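# Lift one staple stick from its box onto the table

## Task

Remove a single stick of staples from the staple box and set it down on the table with its legs pointing down, far enough away that it touches neither the box's tray nor its sleeve.

## Robot and tools

Robot: two arms, left_arm and right_arm, each a six-joint arm ending in a parallel two-finger gripper. The calibrated base of left_arm sits at about (-0.004, +0.277, 0) m and right_arm at about (-0.035, -0.268, 0) m, both nearly unrotated. A two-camera stand is fixed behind them. Loose objects may occasionally get a small push from outside.

Frame: every position, orientation and offset uses the scene frame. Its origin is at table-top height, halfway between the nominal bases. +x points out over the table, +y toward left_arm, +z up. Arm names do not match image left/right. Reported hand poses are in metres and can be wrong by a few centimetres, more when the arm reaches far. Gripper axes: fingers extend along the gripper's +z and close along its y. end_effector_position is the point between the pads, roughly 1 cm behind the fingertips.

The 14-number row: every motion argument is one flat row of 14 numbers, each in [-1, 1], covering both arms even if only one moves. Order: left_arm dx, dy, dz, rx, ry, rz, opening, then right_arm dx, dy, dz, rx, ry, rz, opening. The six pose numbers are offsets, not poses: they count from that arm's Hand target as it stood when the action or move began, along scene axes, with rotation about the Hand target's position. Scale: 1.0 is 0.6 m for dx/dy/dz and 180 degrees for rotation; rx, ry, rz form one rotation vector. Opening is absolute: +1 fully open (0.094 m), -1 closed. Sending 0 for all six pose numbers re-requests the current Hand target; a 0 opening is a half-open command, so resend the current opening to keep a gripper as it is.

execute_actions(actions, cameras): actions is a list of actions; each action is up to 15 rows, one per 1/30 s control step, and a short action repeats its last row. Every row in an action is measured from the action's start pose, not the row before; a repeated offset in a later action moves further. Images arrive only if actions is empty or cameras names them (["all"], a list of names, or []).

move(target, speed, blend, opening_speed, grip_force, blocking, cameras): target is one row or a list of up to 15 rows, all offsets from the same starting Hand targets. The gripper follows a straight line, not avoiding obstacles or the other arm, within 10 s total. speed: m/s, 0.002 to 2.9, default 0.25; rotation up to twice that in rad/s; one value or one per target. blend: corner rounding in metres; 0 stops at each point. opening_speed: rate of opening change per second on the -1..1 scale, at least 0.2; use it to close gently. grip_force: newtons per finger pad, 10 to 50, one value or one per arm; it persists; lower forces close slowly. blocking=false returns early while the move continues. The result adds a move: line giving the ending (done, off_target, moving, held, fault) and limits (paced = pose clipped, held = steps withheld). done means at rest within 10 mm and 2 degrees; neither done nor off_target tells you about contact.

wait(seconds 0 to 10) lets time pass holding commands. stop brakes a running move. zoom_image(camera, region [x0, y0, x1, y1] in pixels, at most 504 by 504) enlarges part of the newest image of cam_head_left, cam_head_right, cam_left_wrist or cam_right_wrist (all 896x504). read_manual returns licence text only. finished_scene(scene) ends the scene irreversibly; call nothing after it in the same reply.

Results: per arm end_effector_position and end_effector_quat_wxyz, Hand target (the last commanded pose after clipping; next offsets count from it), Tool commands, grip_measured (opening on the -1..1 scale; the last Joint positions number is the opening in metres), joint velocities (may say within noise), joint torques (include the arm's own weight; joints 1-3 wrap at ±28 N m), motor temperatures. Action calls also list some step positions.

Control behaviour: each step the commanded orientation is limited to 40 degrees from the measured one. Friction and load can leave the hand a few cm short; send the remaining distance as a new offset. Grip: readings do not show when the pads touch; force climbs about 1 N per 0.001 below first contact, then jumps to the limit. To release, command well above grip_measured. Camera calibration values (K, distortion, T_world_to_cam) are listed per camera; head cameras may be off by a couple of degrees and millimetres.

Avoid: arms or grippers touching each other, or a gripper closing on the other arm's fingers; paths passing near an arm's own base (go around); fast contact or targets far past a contact, which push hard; hitting fixed or heavy items; dropping the stick from height or releasing it while moving; anything leaving the table; strain on wrist camera cables; long holding with an outstretched arm, which heats motors (MOTOR HOT at 75 °C, fold fault at 90 °C).

Each tool is called after "Call:" by a JSON object that holds its "name" and its "arguments".

## Session

Call:
{"name": "execute_actions", "arguments": {"actions": []}}

Scene clock: 0.00 s.
left_arm: end_effector_position=(+0.3767, +0.3460, +0.1552) grip_measured=+1.000 end_effector_quat_wxyz=(+0.684, -0.142, +0.713, +0.061) | right_arm: end_effector_position=(+0.3487, -0.2480, +0.1538) grip_measured=+1.000 end_effector_quat_wxyz=(+0.707, -0.060, +0.704, -0.009)
Joint positions: left_arm=[0.03 1.502 0.263 1.18 -0.2 -0.119 0.094] | right_arm=[0.05 1.6 0.223 1.378 -0.043 -0.097 0.094]
Joint velocities: within noise
Joint torques (N m): no reading
Motor temperatures (°C): left_arm=[26 26 30 30 23 27 26] | right_arm=[25 29 30 24 25 23 25]
Heat: left arm: 30 °C; right arm: 30 °C.
Hand target: left_arm +0.3785, +0.3462, +0.1648; +0.694, -0.142, +0.703, +0.060 | right_arm +0.3493, -0.2479, +0.1546; +0.707, -0.060, +0.704, -0.009
Tool commands: left_gripper/opening=+1.0 right_gripper/opening=+1.0
camera_calibration:
cam_left_wrist: T_world_to_cam=[[0.272441, -0.95647, 0.104596, 0.212377], [-0.473571, -0.227927, -0.850752, 0.4208], [0.83756, 0.182246, -0.515054, -0.205118], [0, 0, 0, 1]] pos_world=[0.313217, 0.336426, 0.230135]
cam_right_wrist: T_world_to_cam=[[0.0598004, -0.991801, 0.112936, -0.287369], [-0.417071, -0.127615, -0.89987, 0.288583], [0.906904, 0.00671036, -0.421283, -0.15817], [0, 0, 0, 1]] pos_world=[0.28099, -0.247124, 0.225507]

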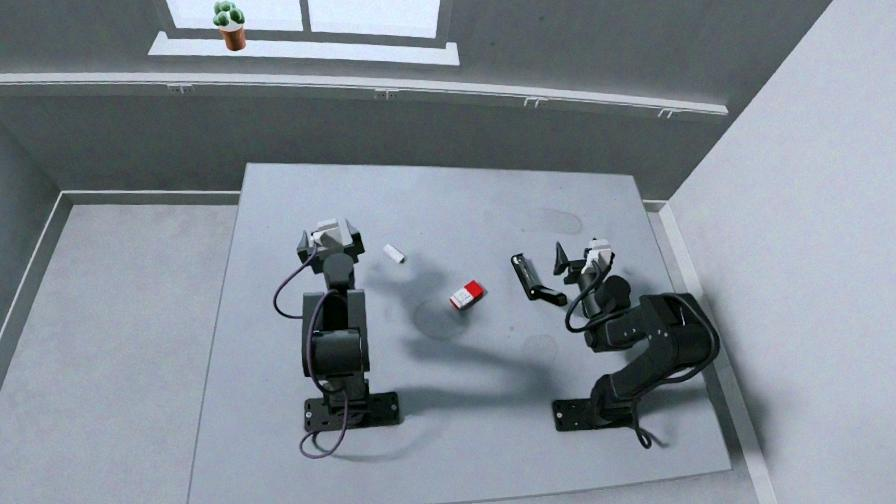

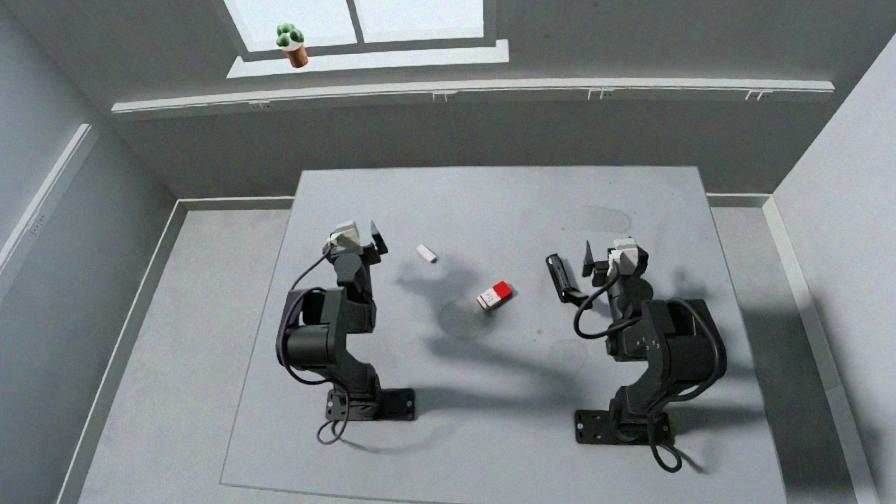

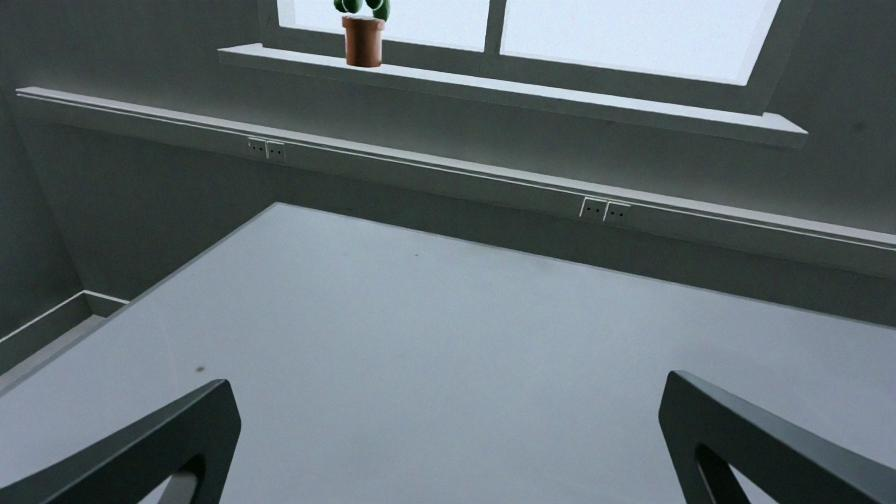

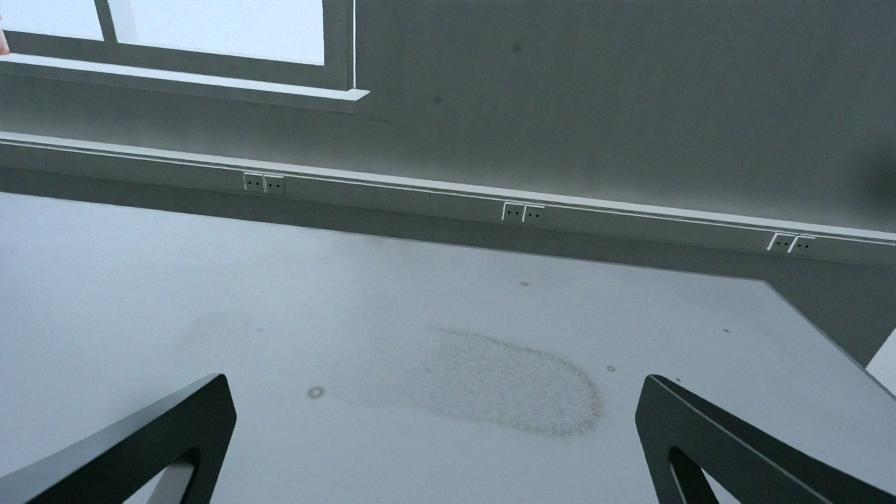

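Call:
{"name": "zoom_image", "arguments": {"camera": "cam_head_left", "region": [375, 230, 505, 330]}}

Call:
{"name": "zoom_image", "arguments": {"camera": "cam_head_right", "region": [400, 230, 530, 330]}}

Scaled by 3.877 from the camera's 896x504 image, which has a finer 1280x720 frame.

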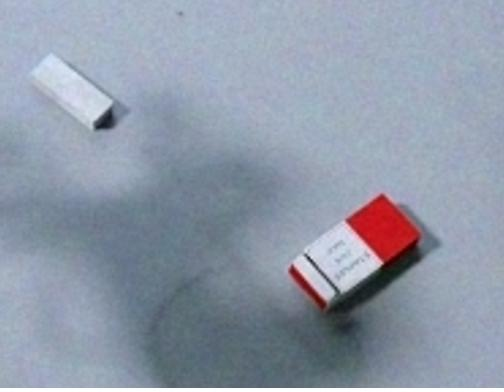

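Scaled by 3.877 from the camera's 896x504 image, which has a finer 1280x720 frame.

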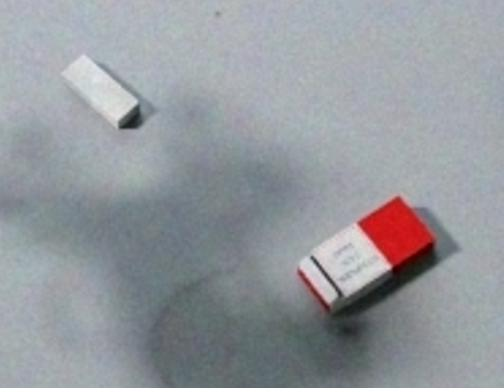

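Call:
{"name": "move", "arguments": {"target": [-0.2675,-0.4553,-0.0413,0.1082,0.2337,-0.3643,1,-0.0322,0.2132,-0.0743,0.2341,0.4649,-0.2669,0.15], "cameras": ["cam_left_wrist","cam_head_left"], "speed": 0.25}}

Scene clock: 87.37 s.
left_arm: end_effector_position=(+0.2147, +0.0804, +0.1249) grip_measured=+1.000 end_effector_quat_wxyz=(+0.333, +0.384, +0.847, -0.154) | right_arm: end_effector_position=(+0.3274, -0.1191, +0.1155) grip_measured=+0.153 end_effector_quat_wxyz=(+0.008, +0.430, +0.903, +0.007)
Joint positions: left_arm=[-0.702 0.989 0.628 -0.47 0.144 0.148 0.094] | right_arm=[0.409 2.02 1.817 -1.346 0.003 1.277 0.054]
Joint torques (N m): left_arm=[-0.44 -1.78 10 1.39 0.2 0.11] | right_arm=[-0.55 -7.65 7.19 0.07 0 0.15]
Motor temperatures (°C): left_arm=[26 27 31 38 23 27 26] | right_arm=[25 29 30 29 25 23 25]
Heat: left arm: 38 °C; right arm: 30 °C.
Hand target: left_arm +0.2180, +0.0731, +0.1401; +0.347, +0.391, +0.837, -0.162 | right_arm +0.3300, -0.1199, +0.1100; +0.000, +0.438, +0.899, +0.000
Off the commanded pose: left_arm 0.017 m, 2 deg | right_arm 0.006 m, 2 deg.
move: off_target (left_arm)
camera_calibration:
cam_left_wrist: T_world_to_cam=[[-0.760728, -0.648938, 0.0131267, 0.214067], [-0.629148, 0.732256, -0.260718, 0.140326], [0.159578, -0.206594, -0.965326, 0.196341], [0, 0, 0, 1]] pos_world=[0.219801, 0.0767245, 0.223308]
Images, in order (width x height): cam_head_left 896x504, cam_left_wrist 896x504.

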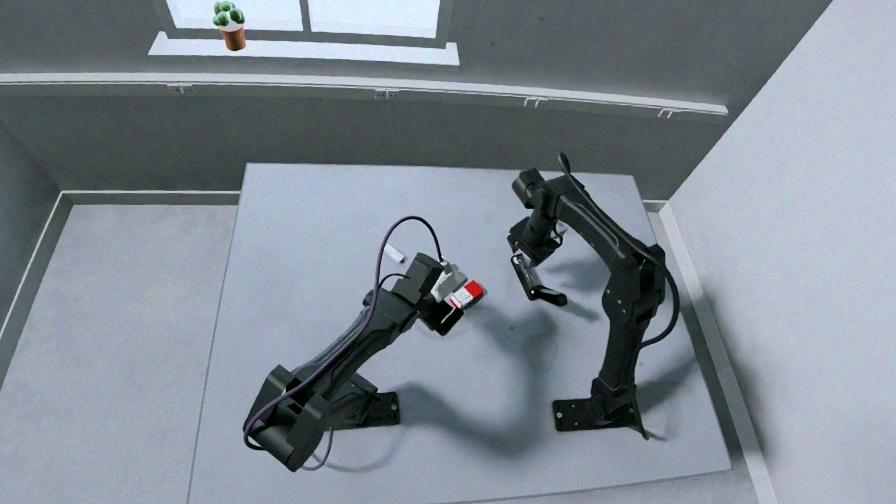

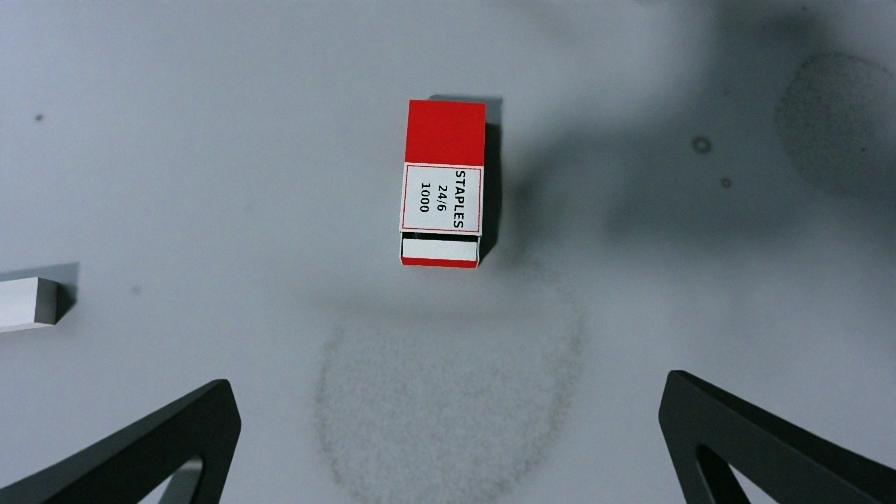

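Call:
{"name": "zoom_image", "arguments": {"camera": "cam_left_wrist", "region": [380, 85, 530, 285]}}

Scaled by 2.520 from the camera's 896x504 image, which has a finer 1280x720 frame.

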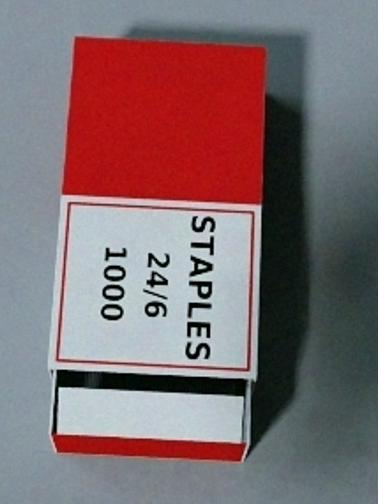

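Call:
{"name": "move", "arguments": {"target": [0.0397,-0.0302,-0.1277,0,0,-0.0167,0.4,-0.0483,0.1935,-0.05,0.0438,0.0342,0,0.32], "cameras": ["cam_left_wrist","cam_right_wrist"], "speed": 0.15}}

Scene clock: 176.13 s.
left_arm: end_effector_position=(+0.2387, +0.0567, +0.0611) grip_measured=+0.402 end_effector_quat_wxyz=(+0.332, +0.411, +0.833, -0.167) | right_arm: end_effector_position=(+0.2973, -0.0070, +0.0869) grip_measured=+0.317 end_effector_quat_wxyz=(-0.074, +0.430, +0.899, +0.041)
Joint positions: left_arm=[-0.684 1.269 0.501 -0.064 0.201 0.209 0.066] | right_arm=[0.612 2.177 1.933 -1.331 -0.169 1.483 0.062]
Joint torques (N m): left_arm=[0.58 -2.93 5.19 1.75 0.22 0.11] | right_arm=[0.06 -8.64 6.93 0.2 -0.16 0.13]
Heat: left arm: 34 °C; right arm: 30 °C.
Hand target: left_arm +0.2419, +0.0549, +0.0635; +0.342, +0.413, +0.827, -0.171 | right_arm +0.3010, -0.0039, +0.0799; -0.078, +0.437, +0.895, +0.038
Off the commanded pose: left_arm 0.004 m, 1 deg | right_arm 0.008 m, 1 deg.
move: done
camera_calibration:
cam_left_wrist: T_world_to_cam=[[-0.801628, -0.597696, 0.0122748, 0.224734], [-0.578161, 0.769878, -0.270216, 0.142358], [0.152057, -0.22371, -0.962721, 0.128688], [0, 0, 0, 1]] pos_world=[0.242891, 0.0535125, 0.1596]
cam_right_wrist: T_world_to_cam=[[-0.76824, -0.640158, -0.00235931, 0.220867], [-0.526393, 0.629607, 0.571407, 0.147564], [-0.364305, 0.44022, -0.820663, 0.274332], [0, 0, 0, 1]] pos_world=[0.347296, -0.0722845, 0.141336]
Images, in order (width x height): cam_left_wrist 896x504, cam_right_wrist 896x504.

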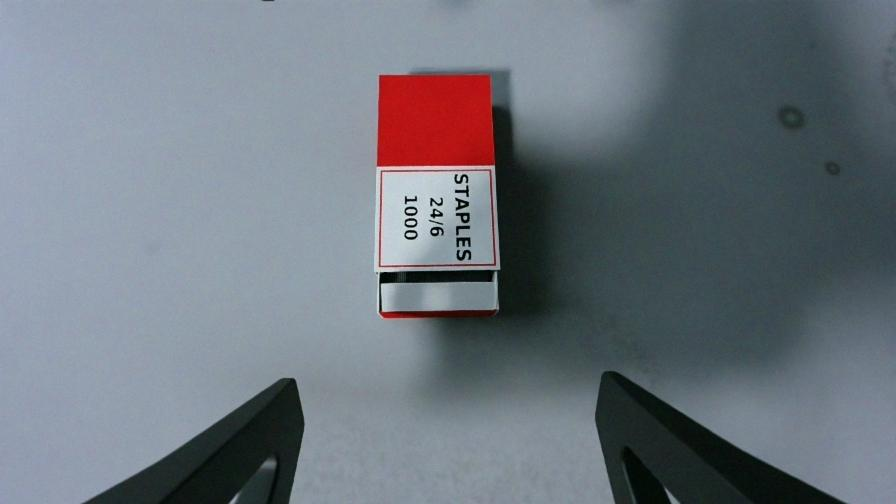

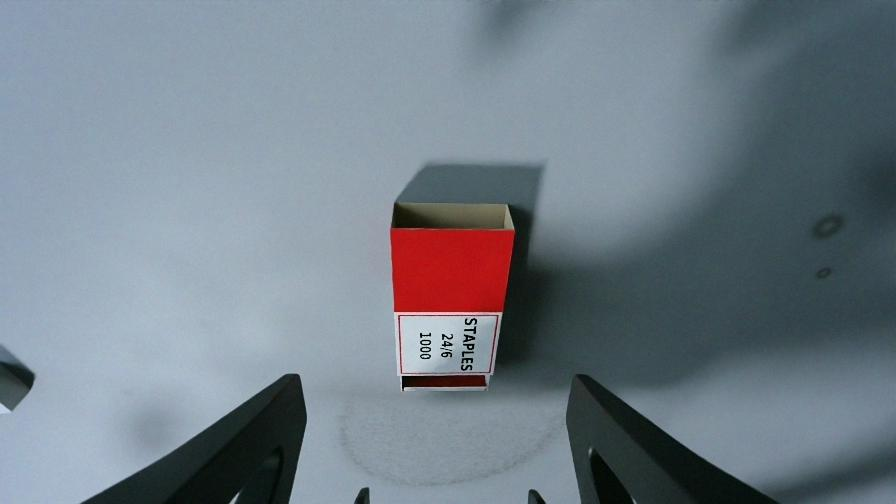

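Call:
{"name": "zoom_image", "arguments": {"camera": "cam_right_wrist", "region": [370, 190, 540, 400]}}

Call:
{"name": "zoom_image", "arguments": {"camera": "cam_left_wrist", "region": [360, 65, 520, 325]}}

Scaled by 2.400 from the camera's 896x504 image, which has a finer 1280x720 frame.

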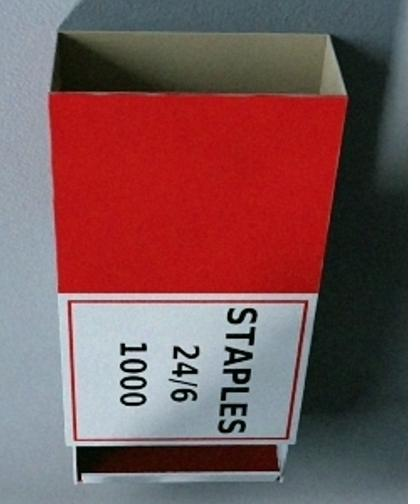

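Scaled by 1.938 from the camera's 896x504 image, which has a finer 1280x720 frame.

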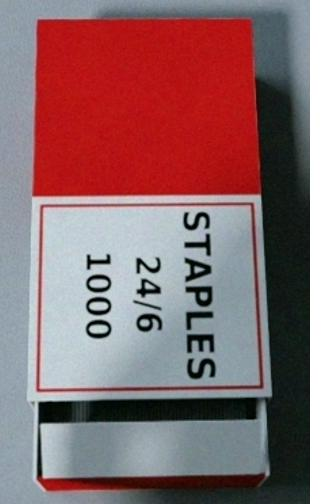

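Call:
{"name": "move", "arguments": {"target": [0.0235,-0.0263,-0.0358,0,0,0,0.3,0.0013,-0.0205,-0.1028,0,0,-0.014,0.32], "cameras": ["cam_left_wrist","cam_right_wrist"], "speed": 0.1}}

Scene clock: 217.50 s.
left_arm: end_effector_position=(+0.2509, +0.0453, +0.0360) grip_measured=+0.302 end_effector_quat_wxyz=(+0.328, +0.413, +0.833, -0.167) | right_arm: end_effector_position=(+0.3048, -0.0128, +0.0331) grip_measured=+0.317 end_effector_quat_wxyz=(-0.066, +0.447, +0.890, +0.055)
Joint positions: left_arm=[-0.69 1.429 0.501 0.089 0.201 0.209 0.061] | right_arm=[0.591 2.18 1.724 -1.088 -0.17 1.503 0.062]
Joint torques (N m): left_arm=[-0.44 -3.52 5.89 1.74 0.09 -0.06] | right_arm=[-0.55 -8.72 4.4 0.25 -0.17 0.15]
Heat: left arm: 35 °C; right arm: 30 °C.
Hand target: left_arm +0.2560, +0.0392, +0.0420; +0.343, +0.412, +0.827, -0.171 | right_arm +0.3019, -0.0162, +0.0183; -0.078, +0.457, +0.885, +0.040
Off the commanded pose: left_arm 0.010 m, 2 deg | right_arm 0.016 m, 2 deg.
move: off_target (right_arm)
camera_calibration:
cam_left_wrist: T_world_to_cam=[[-0.80493, -0.593193, 0.0144748, 0.228563], [-0.575401, 0.774364, -0.2632, 0.150301], [0.14492, -0.220186, -0.964633, 0.101752], [0, 0, 0, 1]] pos_world=[0.255715, 0.0415988, 0.134404]
cam_right_wrist: T_world_to_cam=[[-0.793174, -0.60829, -0.0292927, 0.231745], [-0.513079, 0.641564, 0.570215, 0.18205], [-0.328063, 0.467309, -0.820973, 0.224909], [0, 0, 0, 1]] pos_world=[0.351004, -0.0809308, 0.087625]
Images, in order (width x height): cam_left_wrist 896x504, cam_right_wrist 896x504.

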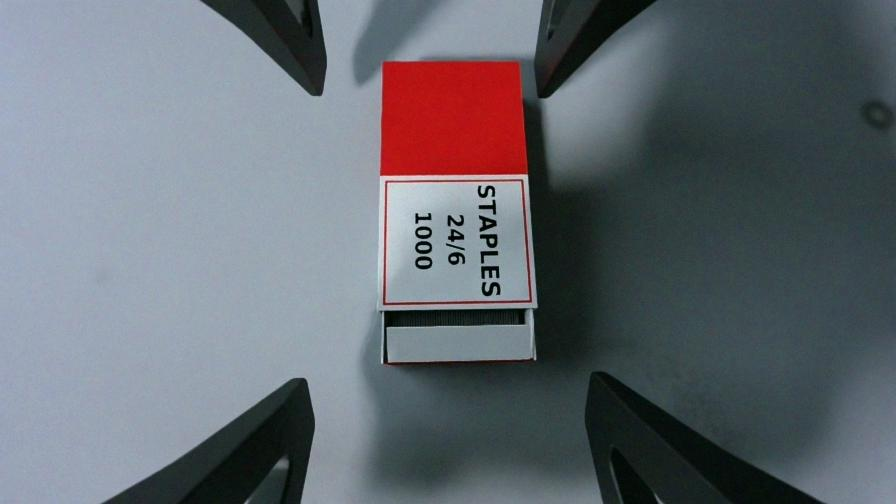

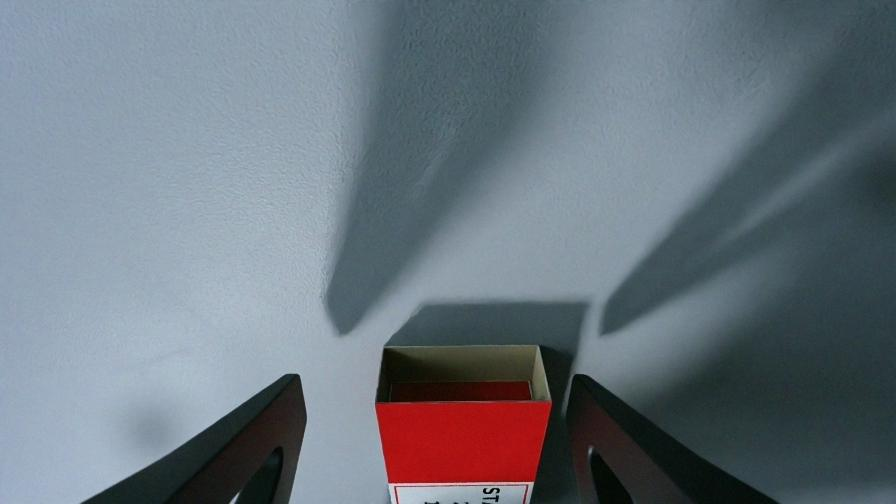

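Call:
{"name": "move", "arguments": {"target": [0.0095,-0.0177,-0.0148,0,0,0,0.1,-0.0133,0.0,-0.0167,0,0,0,0.15], "cameras": ["cam_left_wrist","cam_right_wrist"], "speed": 0.06}}

Scene clock: 231.73 s.
left_arm: end_effector_position=(+0.2512, +0.0387, +0.0216) grip_measured=+0.102 end_effector_quat_wxyz=(+0.320, +0.415, +0.835, -0.167) | right_arm: end_effector_position=(+0.2993, -0.0162, +0.0214) grip_measured=+0.152 end_effector_quat_wxyz=(-0.071, +0.452, +0.888, +0.048)
Joint positions: left_arm=[-0.71 1.504 0.501 0.15 0.191 0.195 0.052] | right_arm=[0.591 2.18 1.676 -1.055 -0.171 1.512 0.054]
Joint torques (N m): left_arm=[-0.58 -3.86 7.36 1.68 0.03 -0.1] | right_arm=[0.55 -9.76 3.17 0.49 -0.21 0.14]
Heat: left arm: 36 °C; right arm: 31 °C.
Hand target: left_arm +0.2617, +0.0285, +0.0331; +0.343, +0.412, +0.827, -0.171 | right_arm +0.2939, -0.0162, +0.0082; -0.077, +0.456, +0.885, +0.040
Off the commanded pose: left_arm 0.019 m, 3 deg | right_arm 0.014 m, 1 deg.
move: off_target (left_arm, right_arm)
camera_calibration:
cam_left_wrist: T_world_to_cam=[[-0.80672, -0.590588, 0.0202265, 0.22537], [-0.576151, 0.77847, -0.249067, 0.151534], [0.13135, -0.212581, -0.968275, 0.089568], [0, 0, 0, 1]] pos_world=[0.257352, 0.0341769, 0.11991]
cam_right_wrist: T_world_to_cam=[[-0.79937, -0.600694, -0.0131927, 0.22664], [-0.498686, 0.651056, 0.572222, 0.183918], [-0.335141, 0.463996, -0.819993, 0.217054], [0, 0, 0, 1]] pos_world=[0.345631, -0.0843118, 0.0757307]
Images, in order (width x height): cam_left_wrist 896x504, cam_right_wrist 896x504.

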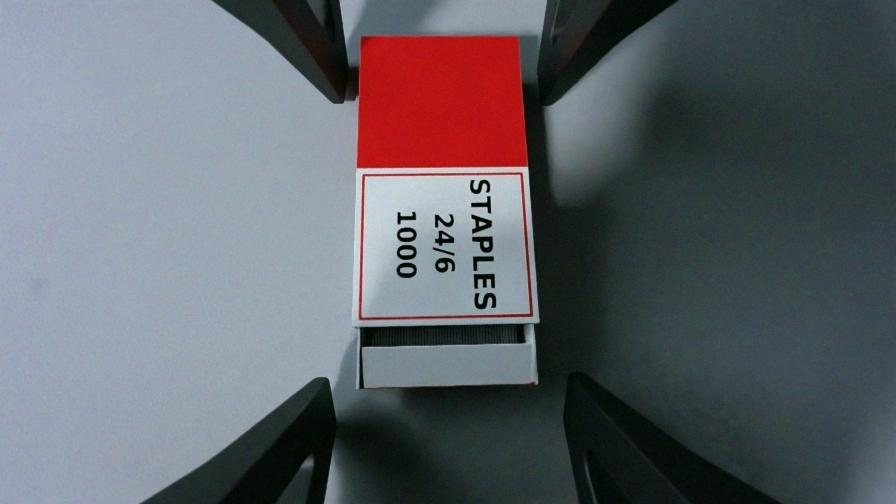

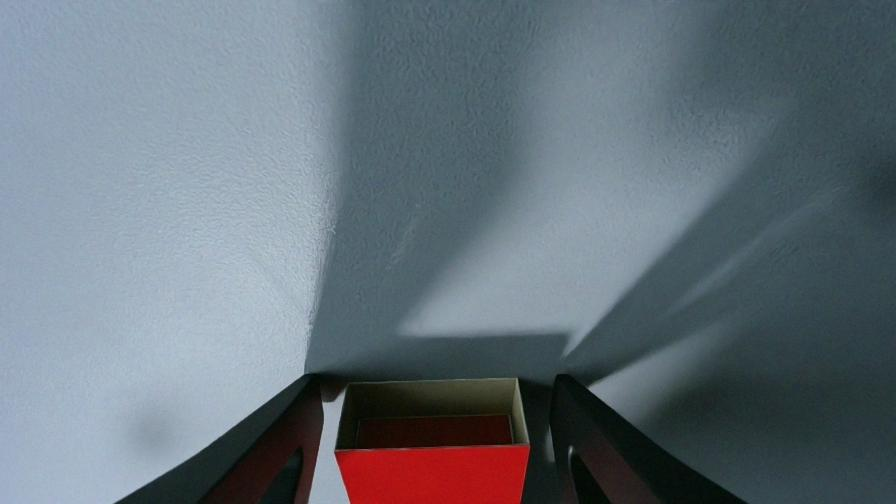

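Call:
{"name": "move", "arguments": {"target": [0.0072,-0.0125,0.0148,0,0,0,0.1,-0.005,0.0067,0.0117,0,0,0,0.1], "cameras": ["cam_left_wrist","cam_right_wrist"], "speed": 0.06}}

Scene clock: 253.43 s.
left_arm: end_effector_position=(+0.2598, +0.0283, +0.0335) grip_measured=+0.102 end_effector_quat_wxyz=(+0.333, +0.414, +0.830, -0.169) | right_arm: end_effector_position=(+0.2997, -0.0151, +0.0214) grip_measured=+0.102 end_effector_quat_wxyz=(-0.070, +0.457, +0.885, +0.049)
Joint positions: left_arm=[-0.723 1.509 0.546 0.139 0.181 0.185 0.052] | right_arm=[0.592 2.18 1.676 -1.051 -0.17 1.527 0.052]
Joint torques (N m): left_arm=[-0.58 -4.1 7.84 1.37 0.03 -0.09] | right_arm=[1.52 -10.4 3.78 0.21 -0.17 0.12]
Heat: left arm: 37 °C; right arm: 32 °C.
Hand target: left_arm +0.2660, +0.0211, +0.0420; +0.342, +0.412, +0.827, -0.171 | right_arm +0.2908, -0.0121, +0.0152; -0.077, +0.456, +0.885, +0.040
Off the commanded pose: left_arm 0.013 m, 1 deg | right_arm 0.011 m, 1 deg.
move: off_target (left_arm, right_arm)
camera_calibration:
cam_left_wrist: T_world_to_cam=[[-0.80674, -0.590783, 0.0121039, 0.226175], [-0.570925, 0.774013, -0.273767, 0.167151], [0.152368, -0.227769, -0.96172, 0.0925148], [0, 0, 0, 1]] pos_world=[0.263799, 0.0253152, 0.131996]
cam_right_wrist: T_world_to_cam=[[-0.806473, -0.59108, -0.0149918, 0.22998], [-0.49178, 0.65648, 0.572002, 0.181361], [-0.328258, 0.468677, -0.820115, 0.21463], [0, 0, 0, 1]] pos_world=[0.345116, -0.0837155, 0.0757301]
Images, in order (width x height): cam_left_wrist 896x504, cam_right_wrist 896x504.

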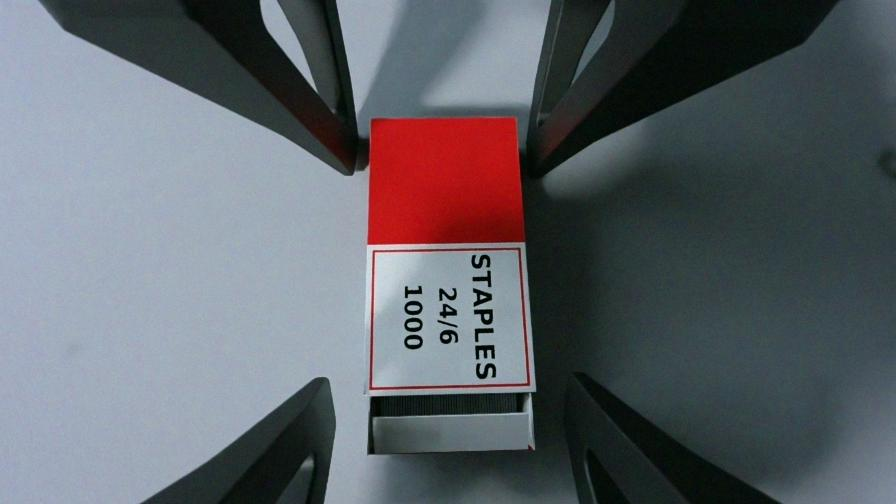

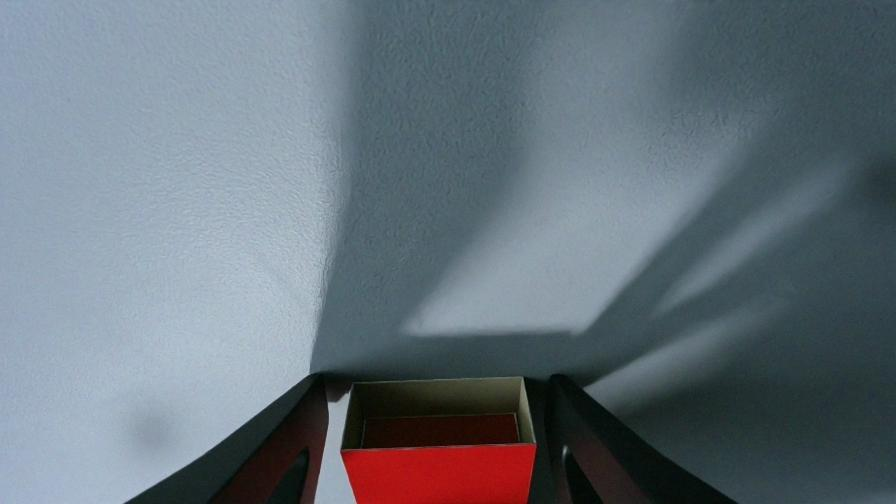

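Call:
{"name": "move", "arguments": {"target": [-0.0205,0.0233,-0.003,0,0,0,0.1,0,0,0,0,0,0,-0.27], "cameras": ["cam_left_wrist","cam_right_wrist"], "speed": 0.06, "grip_force": [14,14], "opening_speed": 0.2}}

Scene clock: 272.40 s.
left_arm: end_effector_position=(+0.2530, +0.0336, +0.0345) grip_measured=+0.102 end_effector_quat_wxyz=(+0.334, +0.414, +0.830, -0.169) | right_arm: end_effector_position=(+0.3015, -0.0119, +0.0214) grip_measured=-0.160 end_effector_quat_wxyz=(-0.066, +0.455, +0.886, +0.055)
Joint positions: left_arm=[-0.723 1.47 0.513 0.136 0.181 0.185 0.052] | right_arm=[0.597 2.18 1.676 -1.037 -0.169 1.527 0.039]
Joint torques (N m): left_arm=[0.46 -5.83 4.51 1.42 0.13 0.04] | right_arm=[1.16 -10.45 4.08 0.08 -0.2 0.11]
Heat: left arm: 35 °C; right arm: 32 °C.
Hand target: left_arm +0.2537, +0.0351, +0.0402; +0.342, +0.412, +0.827, -0.171 | right_arm +0.2908, -0.0121, +0.0152; -0.078, +0.456, +0.885, +0.040
Off the commanded pose: left_arm 0.006 m, 1 deg | right_arm 0.012 m, 2 deg.
grip_force (N): 14, 14
move: off_target (right_arm)
camera_calibration:
cam_left_wrist: T_world_to_cam=[[-0.806811, -0.590705, 0.0111175, 0.223889], [-0.570116, 0.773478, -0.276946, 0.159261], [0.154994, -0.229782, -0.960821, 0.0951026], [0, 0, 0, 1]] pos_world=[0.256693, 0.0309201, 0.132994]
cam_right_wrist: T_world_to_cam=[[-0.803538, -0.594582, -0.0282615, 0.232563], [-0.501522, 0.650673, 0.570175, 0.183011], [-0.320627, 0.472332, -0.821037, 0.211563], [0, 0, 0, 1]] pos_world=[0.34649, -0.0807308, 0.0759256]
Images, in order (width x height): cam_left_wrist 896x504, cam_right_wrist 896x504.

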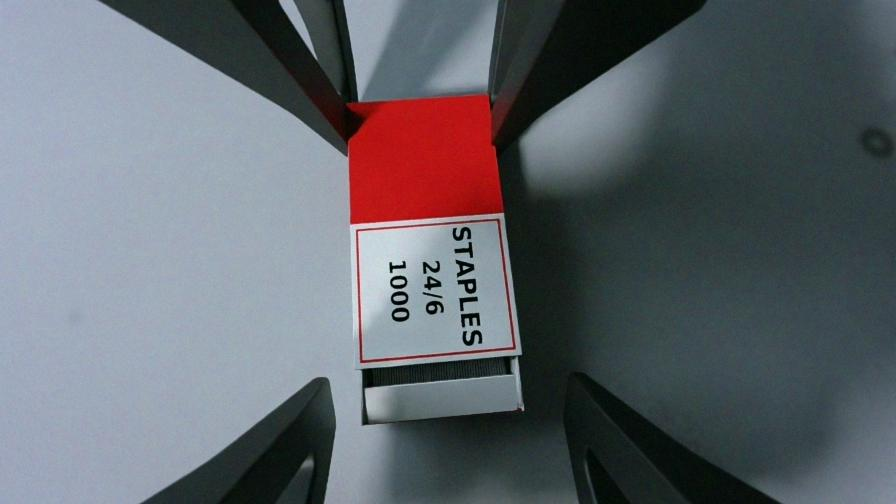

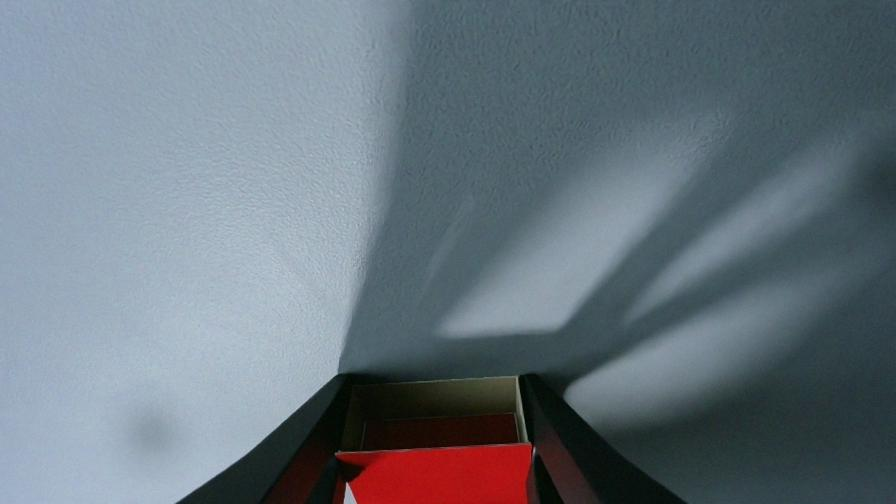

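Call:
{"name": "move", "arguments": {"target": [0.0137,-0.0135,-0.0072,0,0,0.026,0.1,0,0,0,0,0,0,-0.27], "cameras": ["cam_left_wrist"], "speed": 0.06}}

Scene clock: 300.53 s.
left_arm: end_effector_position=(+0.2549, +0.0345, +0.0274) grip_measured=+0.102 end_effector_quat_wxyz=(+0.331, +0.382, +0.849, -0.153) | right_arm: end_effector_position=(+0.3015, -0.0119, +0.0214) grip_measured=-0.161 end_effector_quat_wxyz=(-0.066, +0.455, +0.886, +0.055)
Joint positions: left_arm=[-0.758 1.493 0.513 0.149 0.103 0.103 0.052] | right_arm=[0.597 2.18 1.676 -1.037 -0.169 1.527 0.039]
Joint torques (N m): left_arm=[-0.57 -3.89 6.28 1.77 -0.03 -0.09] | right_arm=[1.1 -10.56 3.88 0.09 -0.21 0.14]
Motor temperatures (°C): left_arm=[26 27 30 35 23 27 26] | right_arm=[25 33 29 24 25 23 25]
Heat: left arm: 35 °C; right arm: 33 °C.
Hand target: left_arm +0.2619, +0.0269, +0.0358; +0.349, +0.378, +0.843, -0.157 | right_arm +0.2908, -0.0121, +0.0152; -0.078, +0.456, +0.885, +0.040
Off the commanded pose: left_arm 0.013 m, 2 deg | right_arm 0.012 m, 2 deg.
grip_force (N): 14, 14
move: off_target (left_arm, right_arm)
camera_calibration:
cam_left_wrist: T_world_to_cam=[[-0.757347, -0.652868, 0.0137616, 0.215473], [-0.633874, 0.729923, -0.255765, 0.174892], [0.156936, -0.202426, -0.966641, 0.0869468], [0, 0, 0, 1]] pos_world=[0.260402, 0.0306182, 0.125812]
Images, in order (width x height): cam_left_wrist 896x504.

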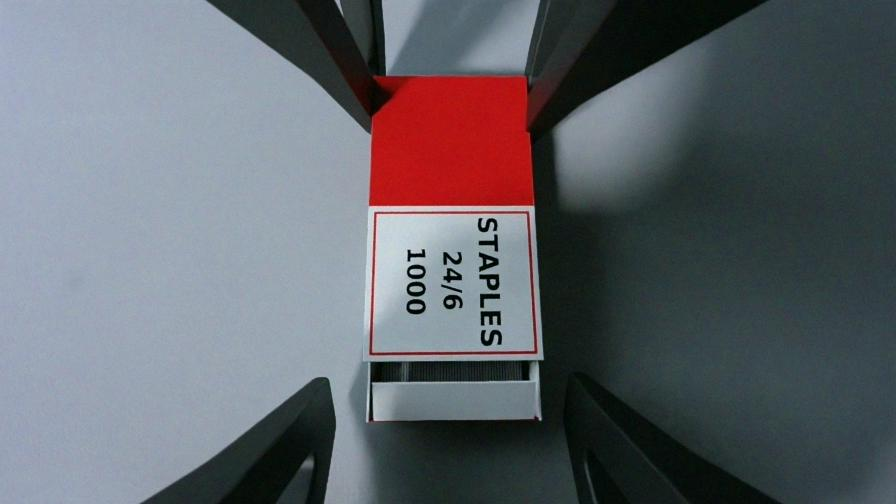

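Call:
{"name": "move", "arguments": {"target": [0.005,-0.006,0.005,0,0,0,0.1,0,0,0,0,0,0,-0.27], "cameras": ["cam_left_wrist"], "speed": 0.06}}

Scene clock: 310.77 s.
left_arm: end_effector_position=(+0.2540, +0.0343, +0.0255) grip_measured=+0.102 end_effector_quat_wxyz=(+0.328, +0.382, +0.850, -0.152) | right_arm: end_effector_position=(+0.3015, -0.0119, +0.0214) grip_measured=-0.161 end_effector_quat_wxyz=(-0.066, +0.455, +0.886, +0.055)
Joint positions: left_arm=[-0.761 1.499 0.513 0.149 0.1 0.1 0.052] | right_arm=[0.597 2.18 1.676 -1.037 -0.169 1.527 0.039]
Joint torques (N m): left_arm=[-0.59 -3.96 8.4 1.58 -0.03 -0.11] | right_arm=[1.16 -10.44 3.92 0.08 -0.23 0.12]
Heat: left arm: 36 °C; right arm: 33 °C.
Hand target: left_arm +0.2648, +0.0233, +0.0388; +0.349, +0.378, +0.843, -0.157 | right_arm +0.2908, -0.0121, +0.0152; -0.078, +0.456, +0.885, +0.040
Off the commanded pose: left_arm 0.020 m, 3 deg | right_arm 0.012 m, 2 deg.
grip_force (N): 14, 14
move: off_target (left_arm, right_arm)
camera_calibration:
cam_left_wrist: T_world_to_cam=[[-0.757102, -0.653135, 0.014508, 0.214584], [-0.635203, 0.730761, -0.25001, 0.174124], [0.152689, -0.198499, -0.968135, 0.0861425], [0, 0, 0, 1]] pos_world=[0.259913, 0.0300086, 0.123817]
Images, in order (width x height): cam_left_wrist 896x504.

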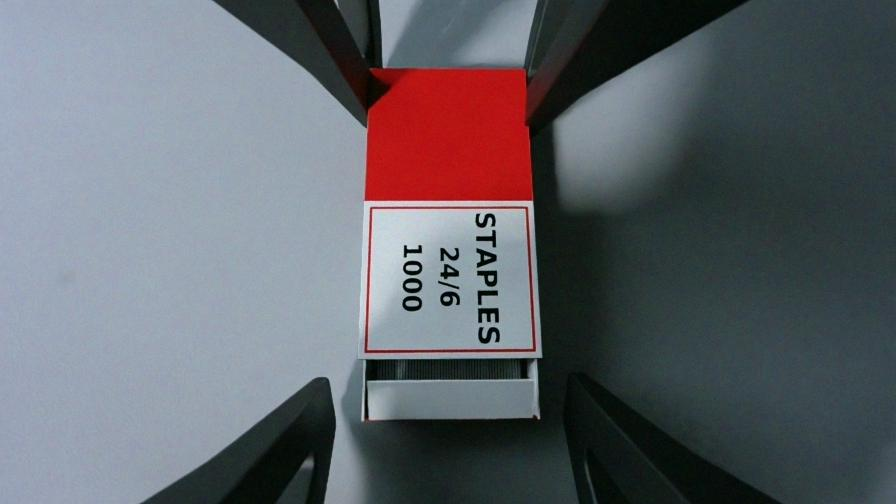

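Call:
{"name": "move", "arguments": {"target": [0.005,-0.006,0.008,0,0,0,0.1,0,0,0,0,0,0,-0.27], "cameras": ["cam_left_wrist"], "speed": 0.06}}

Scene clock: 316.20 s.
left_arm: end_effector_position=(+0.2612, +0.0272, +0.0345) grip_measured=+0.102 end_effector_quat_wxyz=(+0.338, +0.381, +0.846, -0.155) | right_arm: end_effector_position=(+0.3015, -0.0119, +0.0214) grip_measured=-0.161 end_effector_quat_wxyz=(-0.066, +0.455, +0.886, +0.055)
Joint positions: left_arm=[-0.764 1.504 0.546 0.144 0.098 0.098 0.052] | right_arm=[0.597 2.18 1.676 -1.037 -0.169 1.527 0.039]
Joint torques (N m): left_arm=[-0.54 -4.05 7.99 1.4 -0.03 -0.08] | right_arm=[1.14 -10.47 3.97 0.1 -0.14 0.12]
Heat: left arm: 36 °C; right arm: 33 °C.
Hand target: left_arm +0.2678, +0.0197, +0.0436; +0.349, +0.378, +0.843, -0.157 | right_arm +0.2908, -0.0121, +0.0152; -0.078, +0.456, +0.885, +0.040
Off the commanded pose: left_arm 0.014 m, 1 deg | right_arm 0.012 m, 2 deg.
grip_force (N): 14, 14
move: off_target (left_arm, right_arm)
camera_calibration:
cam_left_wrist: T_world_to_cam=[[-0.757182, -0.653111, 0.0110188, 0.215443], [-0.630921, 0.72688, -0.271264, 0.185875], [0.169156, -0.212349, -0.962442, 0.0882681], [0, 0, 0, 1]] pos_world=[0.265471, 0.0243433, 0.133]
Images, in order (width x height): cam_left_wrist 896x504.

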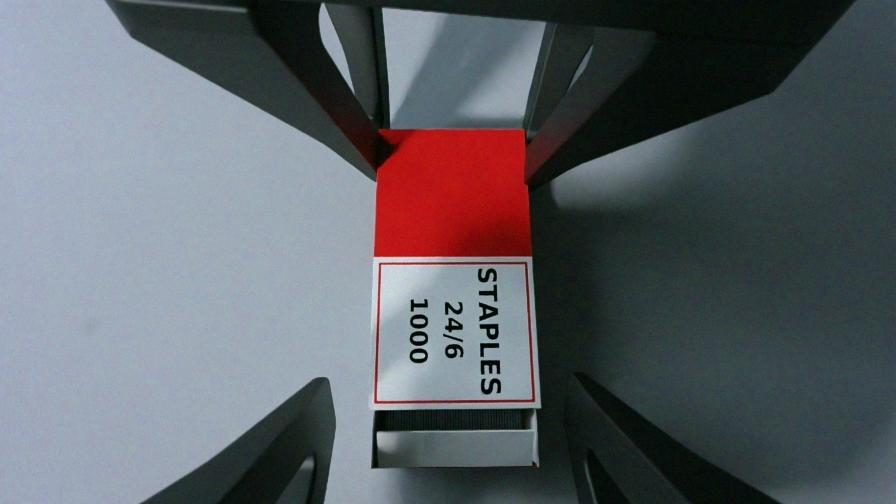

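Call:
{"name": "move", "arguments": {"target": [[-0.0237,0.0293,0.0,0,0,0,0.1,0,0,0,0,0,0,-0.27],[-0.0037,0.0043,0.0,0,0,0,0.1,0,0,0,0,0,0,-0.27]], "cameras": ["cam_left_wrist"], "speed": 0.06}}

Scene clock: 331.73 s.
left_arm: end_effector_position=(+0.2573, +0.0310, +0.0332) grip_measured=+0.102 end_effector_quat_wxyz=(+0.334, +0.381, +0.848, -0.153) | right_arm: end_effector_position=(+0.3015, -0.0119, +0.0214) grip_measured=-0.161 end_effector_quat_wxyz=(-0.066, +0.455, +0.886, +0.055)
Joint positions: left_arm=[-0.763 1.488 0.534 0.13 0.098 0.098 0.052] | right_arm=[0.597 2.18 1.676 -1.037 -0.169 1.527 0.039]
Joint torques (N m): left_arm=[-0.46 -3.88 7.97 1.53 -0.01 -0.07] | right_arm=[1.11 -10.58 4.25 0.11 -0.22 0.12]
Heat: left arm: 36 °C; right arm: 33 °C.
Hand target: left_arm +0.2657, +0.0223, +0.0437; +0.349, +0.378, +0.843, -0.157 | right_arm +0.2908, -0.0121, +0.0152; -0.078, +0.456, +0.885, +0.040
Off the commanded pose: left_arm 0.016 m, 2 deg | right_arm 0.012 m, 2 deg.
grip_force (N): 14, 14
move: off_target (left_arm, right_arm)
camera_calibration:
cam_left_wrist: T_world_to_cam=[[-0.756614, -0.653742, 0.0125228, 0.214734], [-0.633538, 0.728223, -0.261383, 0.180597], [0.161758, -0.2057, -0.965154, 0.0902368], [0, 0, 0, 1]] pos_world=[0.262289, 0.0274273, 0.131608]
Images, in order (width x height): cam_left_wrist 896x504.

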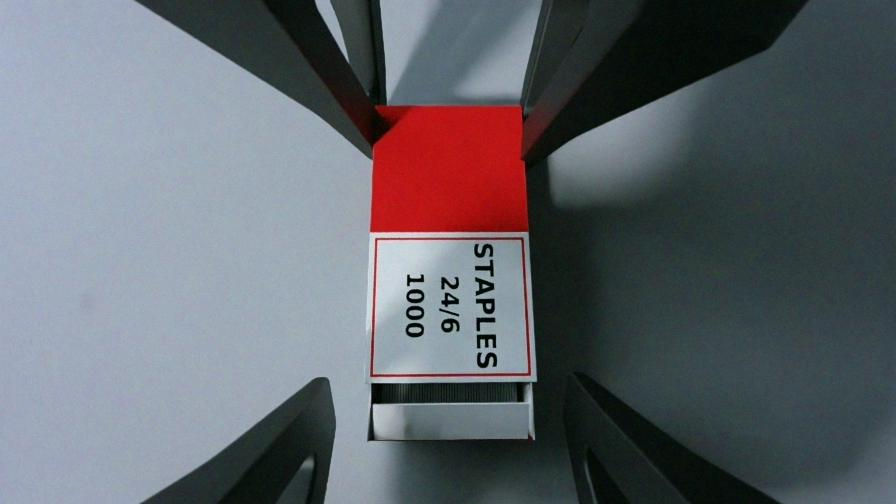

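Call:
{"name": "move", "arguments": {"target": [0,0,0,0,0,0,-0.3,0,0,0,0,0,0,-0.27], "cameras": ["cam_left_wrist"], "opening_speed": 0.25}}

Scene clock: 339.47 s.
left_arm: end_effector_position=(+0.2573, +0.0310, +0.0332) grip_measured=-0.232 end_effector_quat_wxyz=(+0.334, +0.381, +0.848, -0.153) | right_arm: end_effector_position=(+0.3015, -0.0119, +0.0214) grip_measured=-0.161 end_effector_quat_wxyz=(-0.066, +0.455, +0.886, +0.055)
Joint positions: left_arm=[-0.763 1.488 0.534 0.13 0.098 0.098 0.036] | right_arm=[0.597 2.18 1.676 -1.037 -0.169 1.527 0.039]
Joint torques (N m): left_arm=[-0.49 -3.86 8.01 1.52 -0.03 -0.07] | right_arm=[0.87 -10.69 4.15 0.06 -0.17 0.14]
Heat: left arm: 36 °C; right arm: 33 °C.
Hand target: left_arm +0.2657, +0.0223, +0.0437; +0.349, +0.378, +0.843, -0.157 | right_arm +0.2908, -0.0121, +0.0152; -0.078, +0.456, +0.885, +0.040
Off the commanded pose: left_arm 0.016 m, 2 deg | right_arm 0.012 m, 2 deg.
grip_force (N): 14, 14
move: off_target (left_arm, right_arm)
camera_calibration:
cam_left_wrist: T_world_to_cam=[[-0.756614, -0.653742, 0.0125228, 0.214734], [-0.633538, 0.728223, -0.261383, 0.180597], [0.161758, -0.2057, -0.965154, 0.0902368], [0, 0, 0, 1]] pos_world=[0.262289, 0.0274273, 0.131608]
Images, in order (width x height): cam_left_wrist 896x504.

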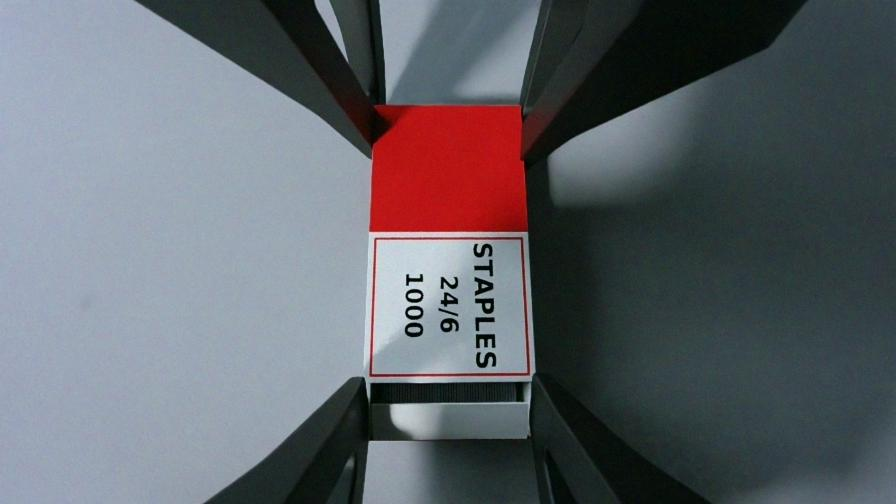

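Call:
{"name": "move", "arguments": {"target": [-0.055,0.063,-0.005,0,0,0,-0.3,0,0,0,0,0,0,-0.27], "cameras": ["cam_left_wrist","cam_right_wrist"], "speed": 0.04}}

Scene clock: 347.27 s.
left_arm: end_effector_position=(+0.2374, +0.0545, +0.0429) grip_measured=-0.237 end_effector_quat_wxyz=(+0.356, +0.374, +0.841, -0.159) | right_arm: end_effector_position=(+0.2896, +0.0008, +0.0234) grip_measured=-0.164 end_effector_quat_wxyz=(-0.093, +0.447, +0.888, +0.064)
Joint positions: left_arm=[-0.743 1.307 0.401 0.13 0.107 0.103 0.036] | right_arm=[0.614 2.18 1.676 -1.046 -0.225 1.528 0.039]
Joint torques (N m): left_arm=[0.62 -4.67 4.26 1.21 0.16 0.15] | right_arm=[-0.47 -10.47 4.18 0.18 0.33 0.14]
Heat: left arm: 36 °C; right arm: 33 °C.
Hand target: left_arm +0.2326, +0.0601, +0.0406; +0.349, +0.379, +0.843, -0.157 | right_arm +0.2909, -0.0122, +0.0152; -0.077, +0.457, +0.885, +0.040
Off the commanded pose: left_arm 0.008 m, 1 deg | right_arm 0.015 m, 3 deg.
grip_force (N): 14, 14
move: off_target (right_arm)
camera_calibration:
cam_left_wrist: T_world_to_cam=[[-0.750577, -0.660734, 0.00806659, 0.214189], [-0.630432, 0.71239, -0.308312, 0.155518], [0.197966, -0.236497, -0.951251, 0.100124], [0, 0, 0, 1]] pos_world=[0.238988, 0.0544117, 0.141464]
cam_right_wrist: T_world_to_cam=[[-0.794292, -0.607129, -0.0222169, 0.227787], [-0.489274, 0.61757, 0.615807, 0.163094], [-0.360154, 0.500001, -0.787583, 0.214012], [0, 0, 0, 1]] pos_world=[0.337804, -0.0694324, 0.073179]
Images, in order (width x height): cam_left_wrist 896x504, cam_right_wrist 896x504.

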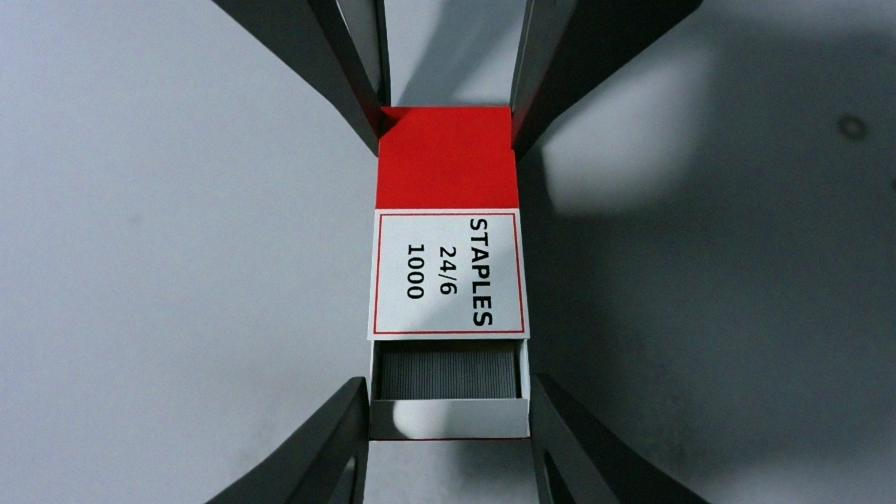

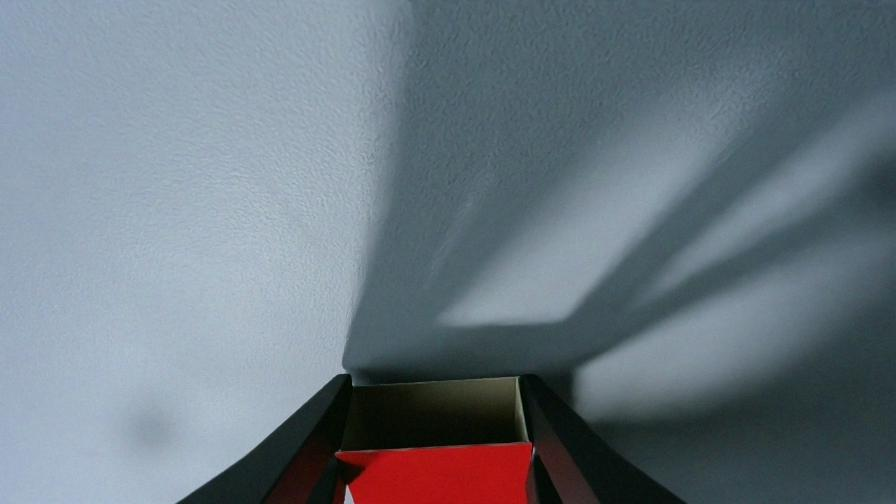

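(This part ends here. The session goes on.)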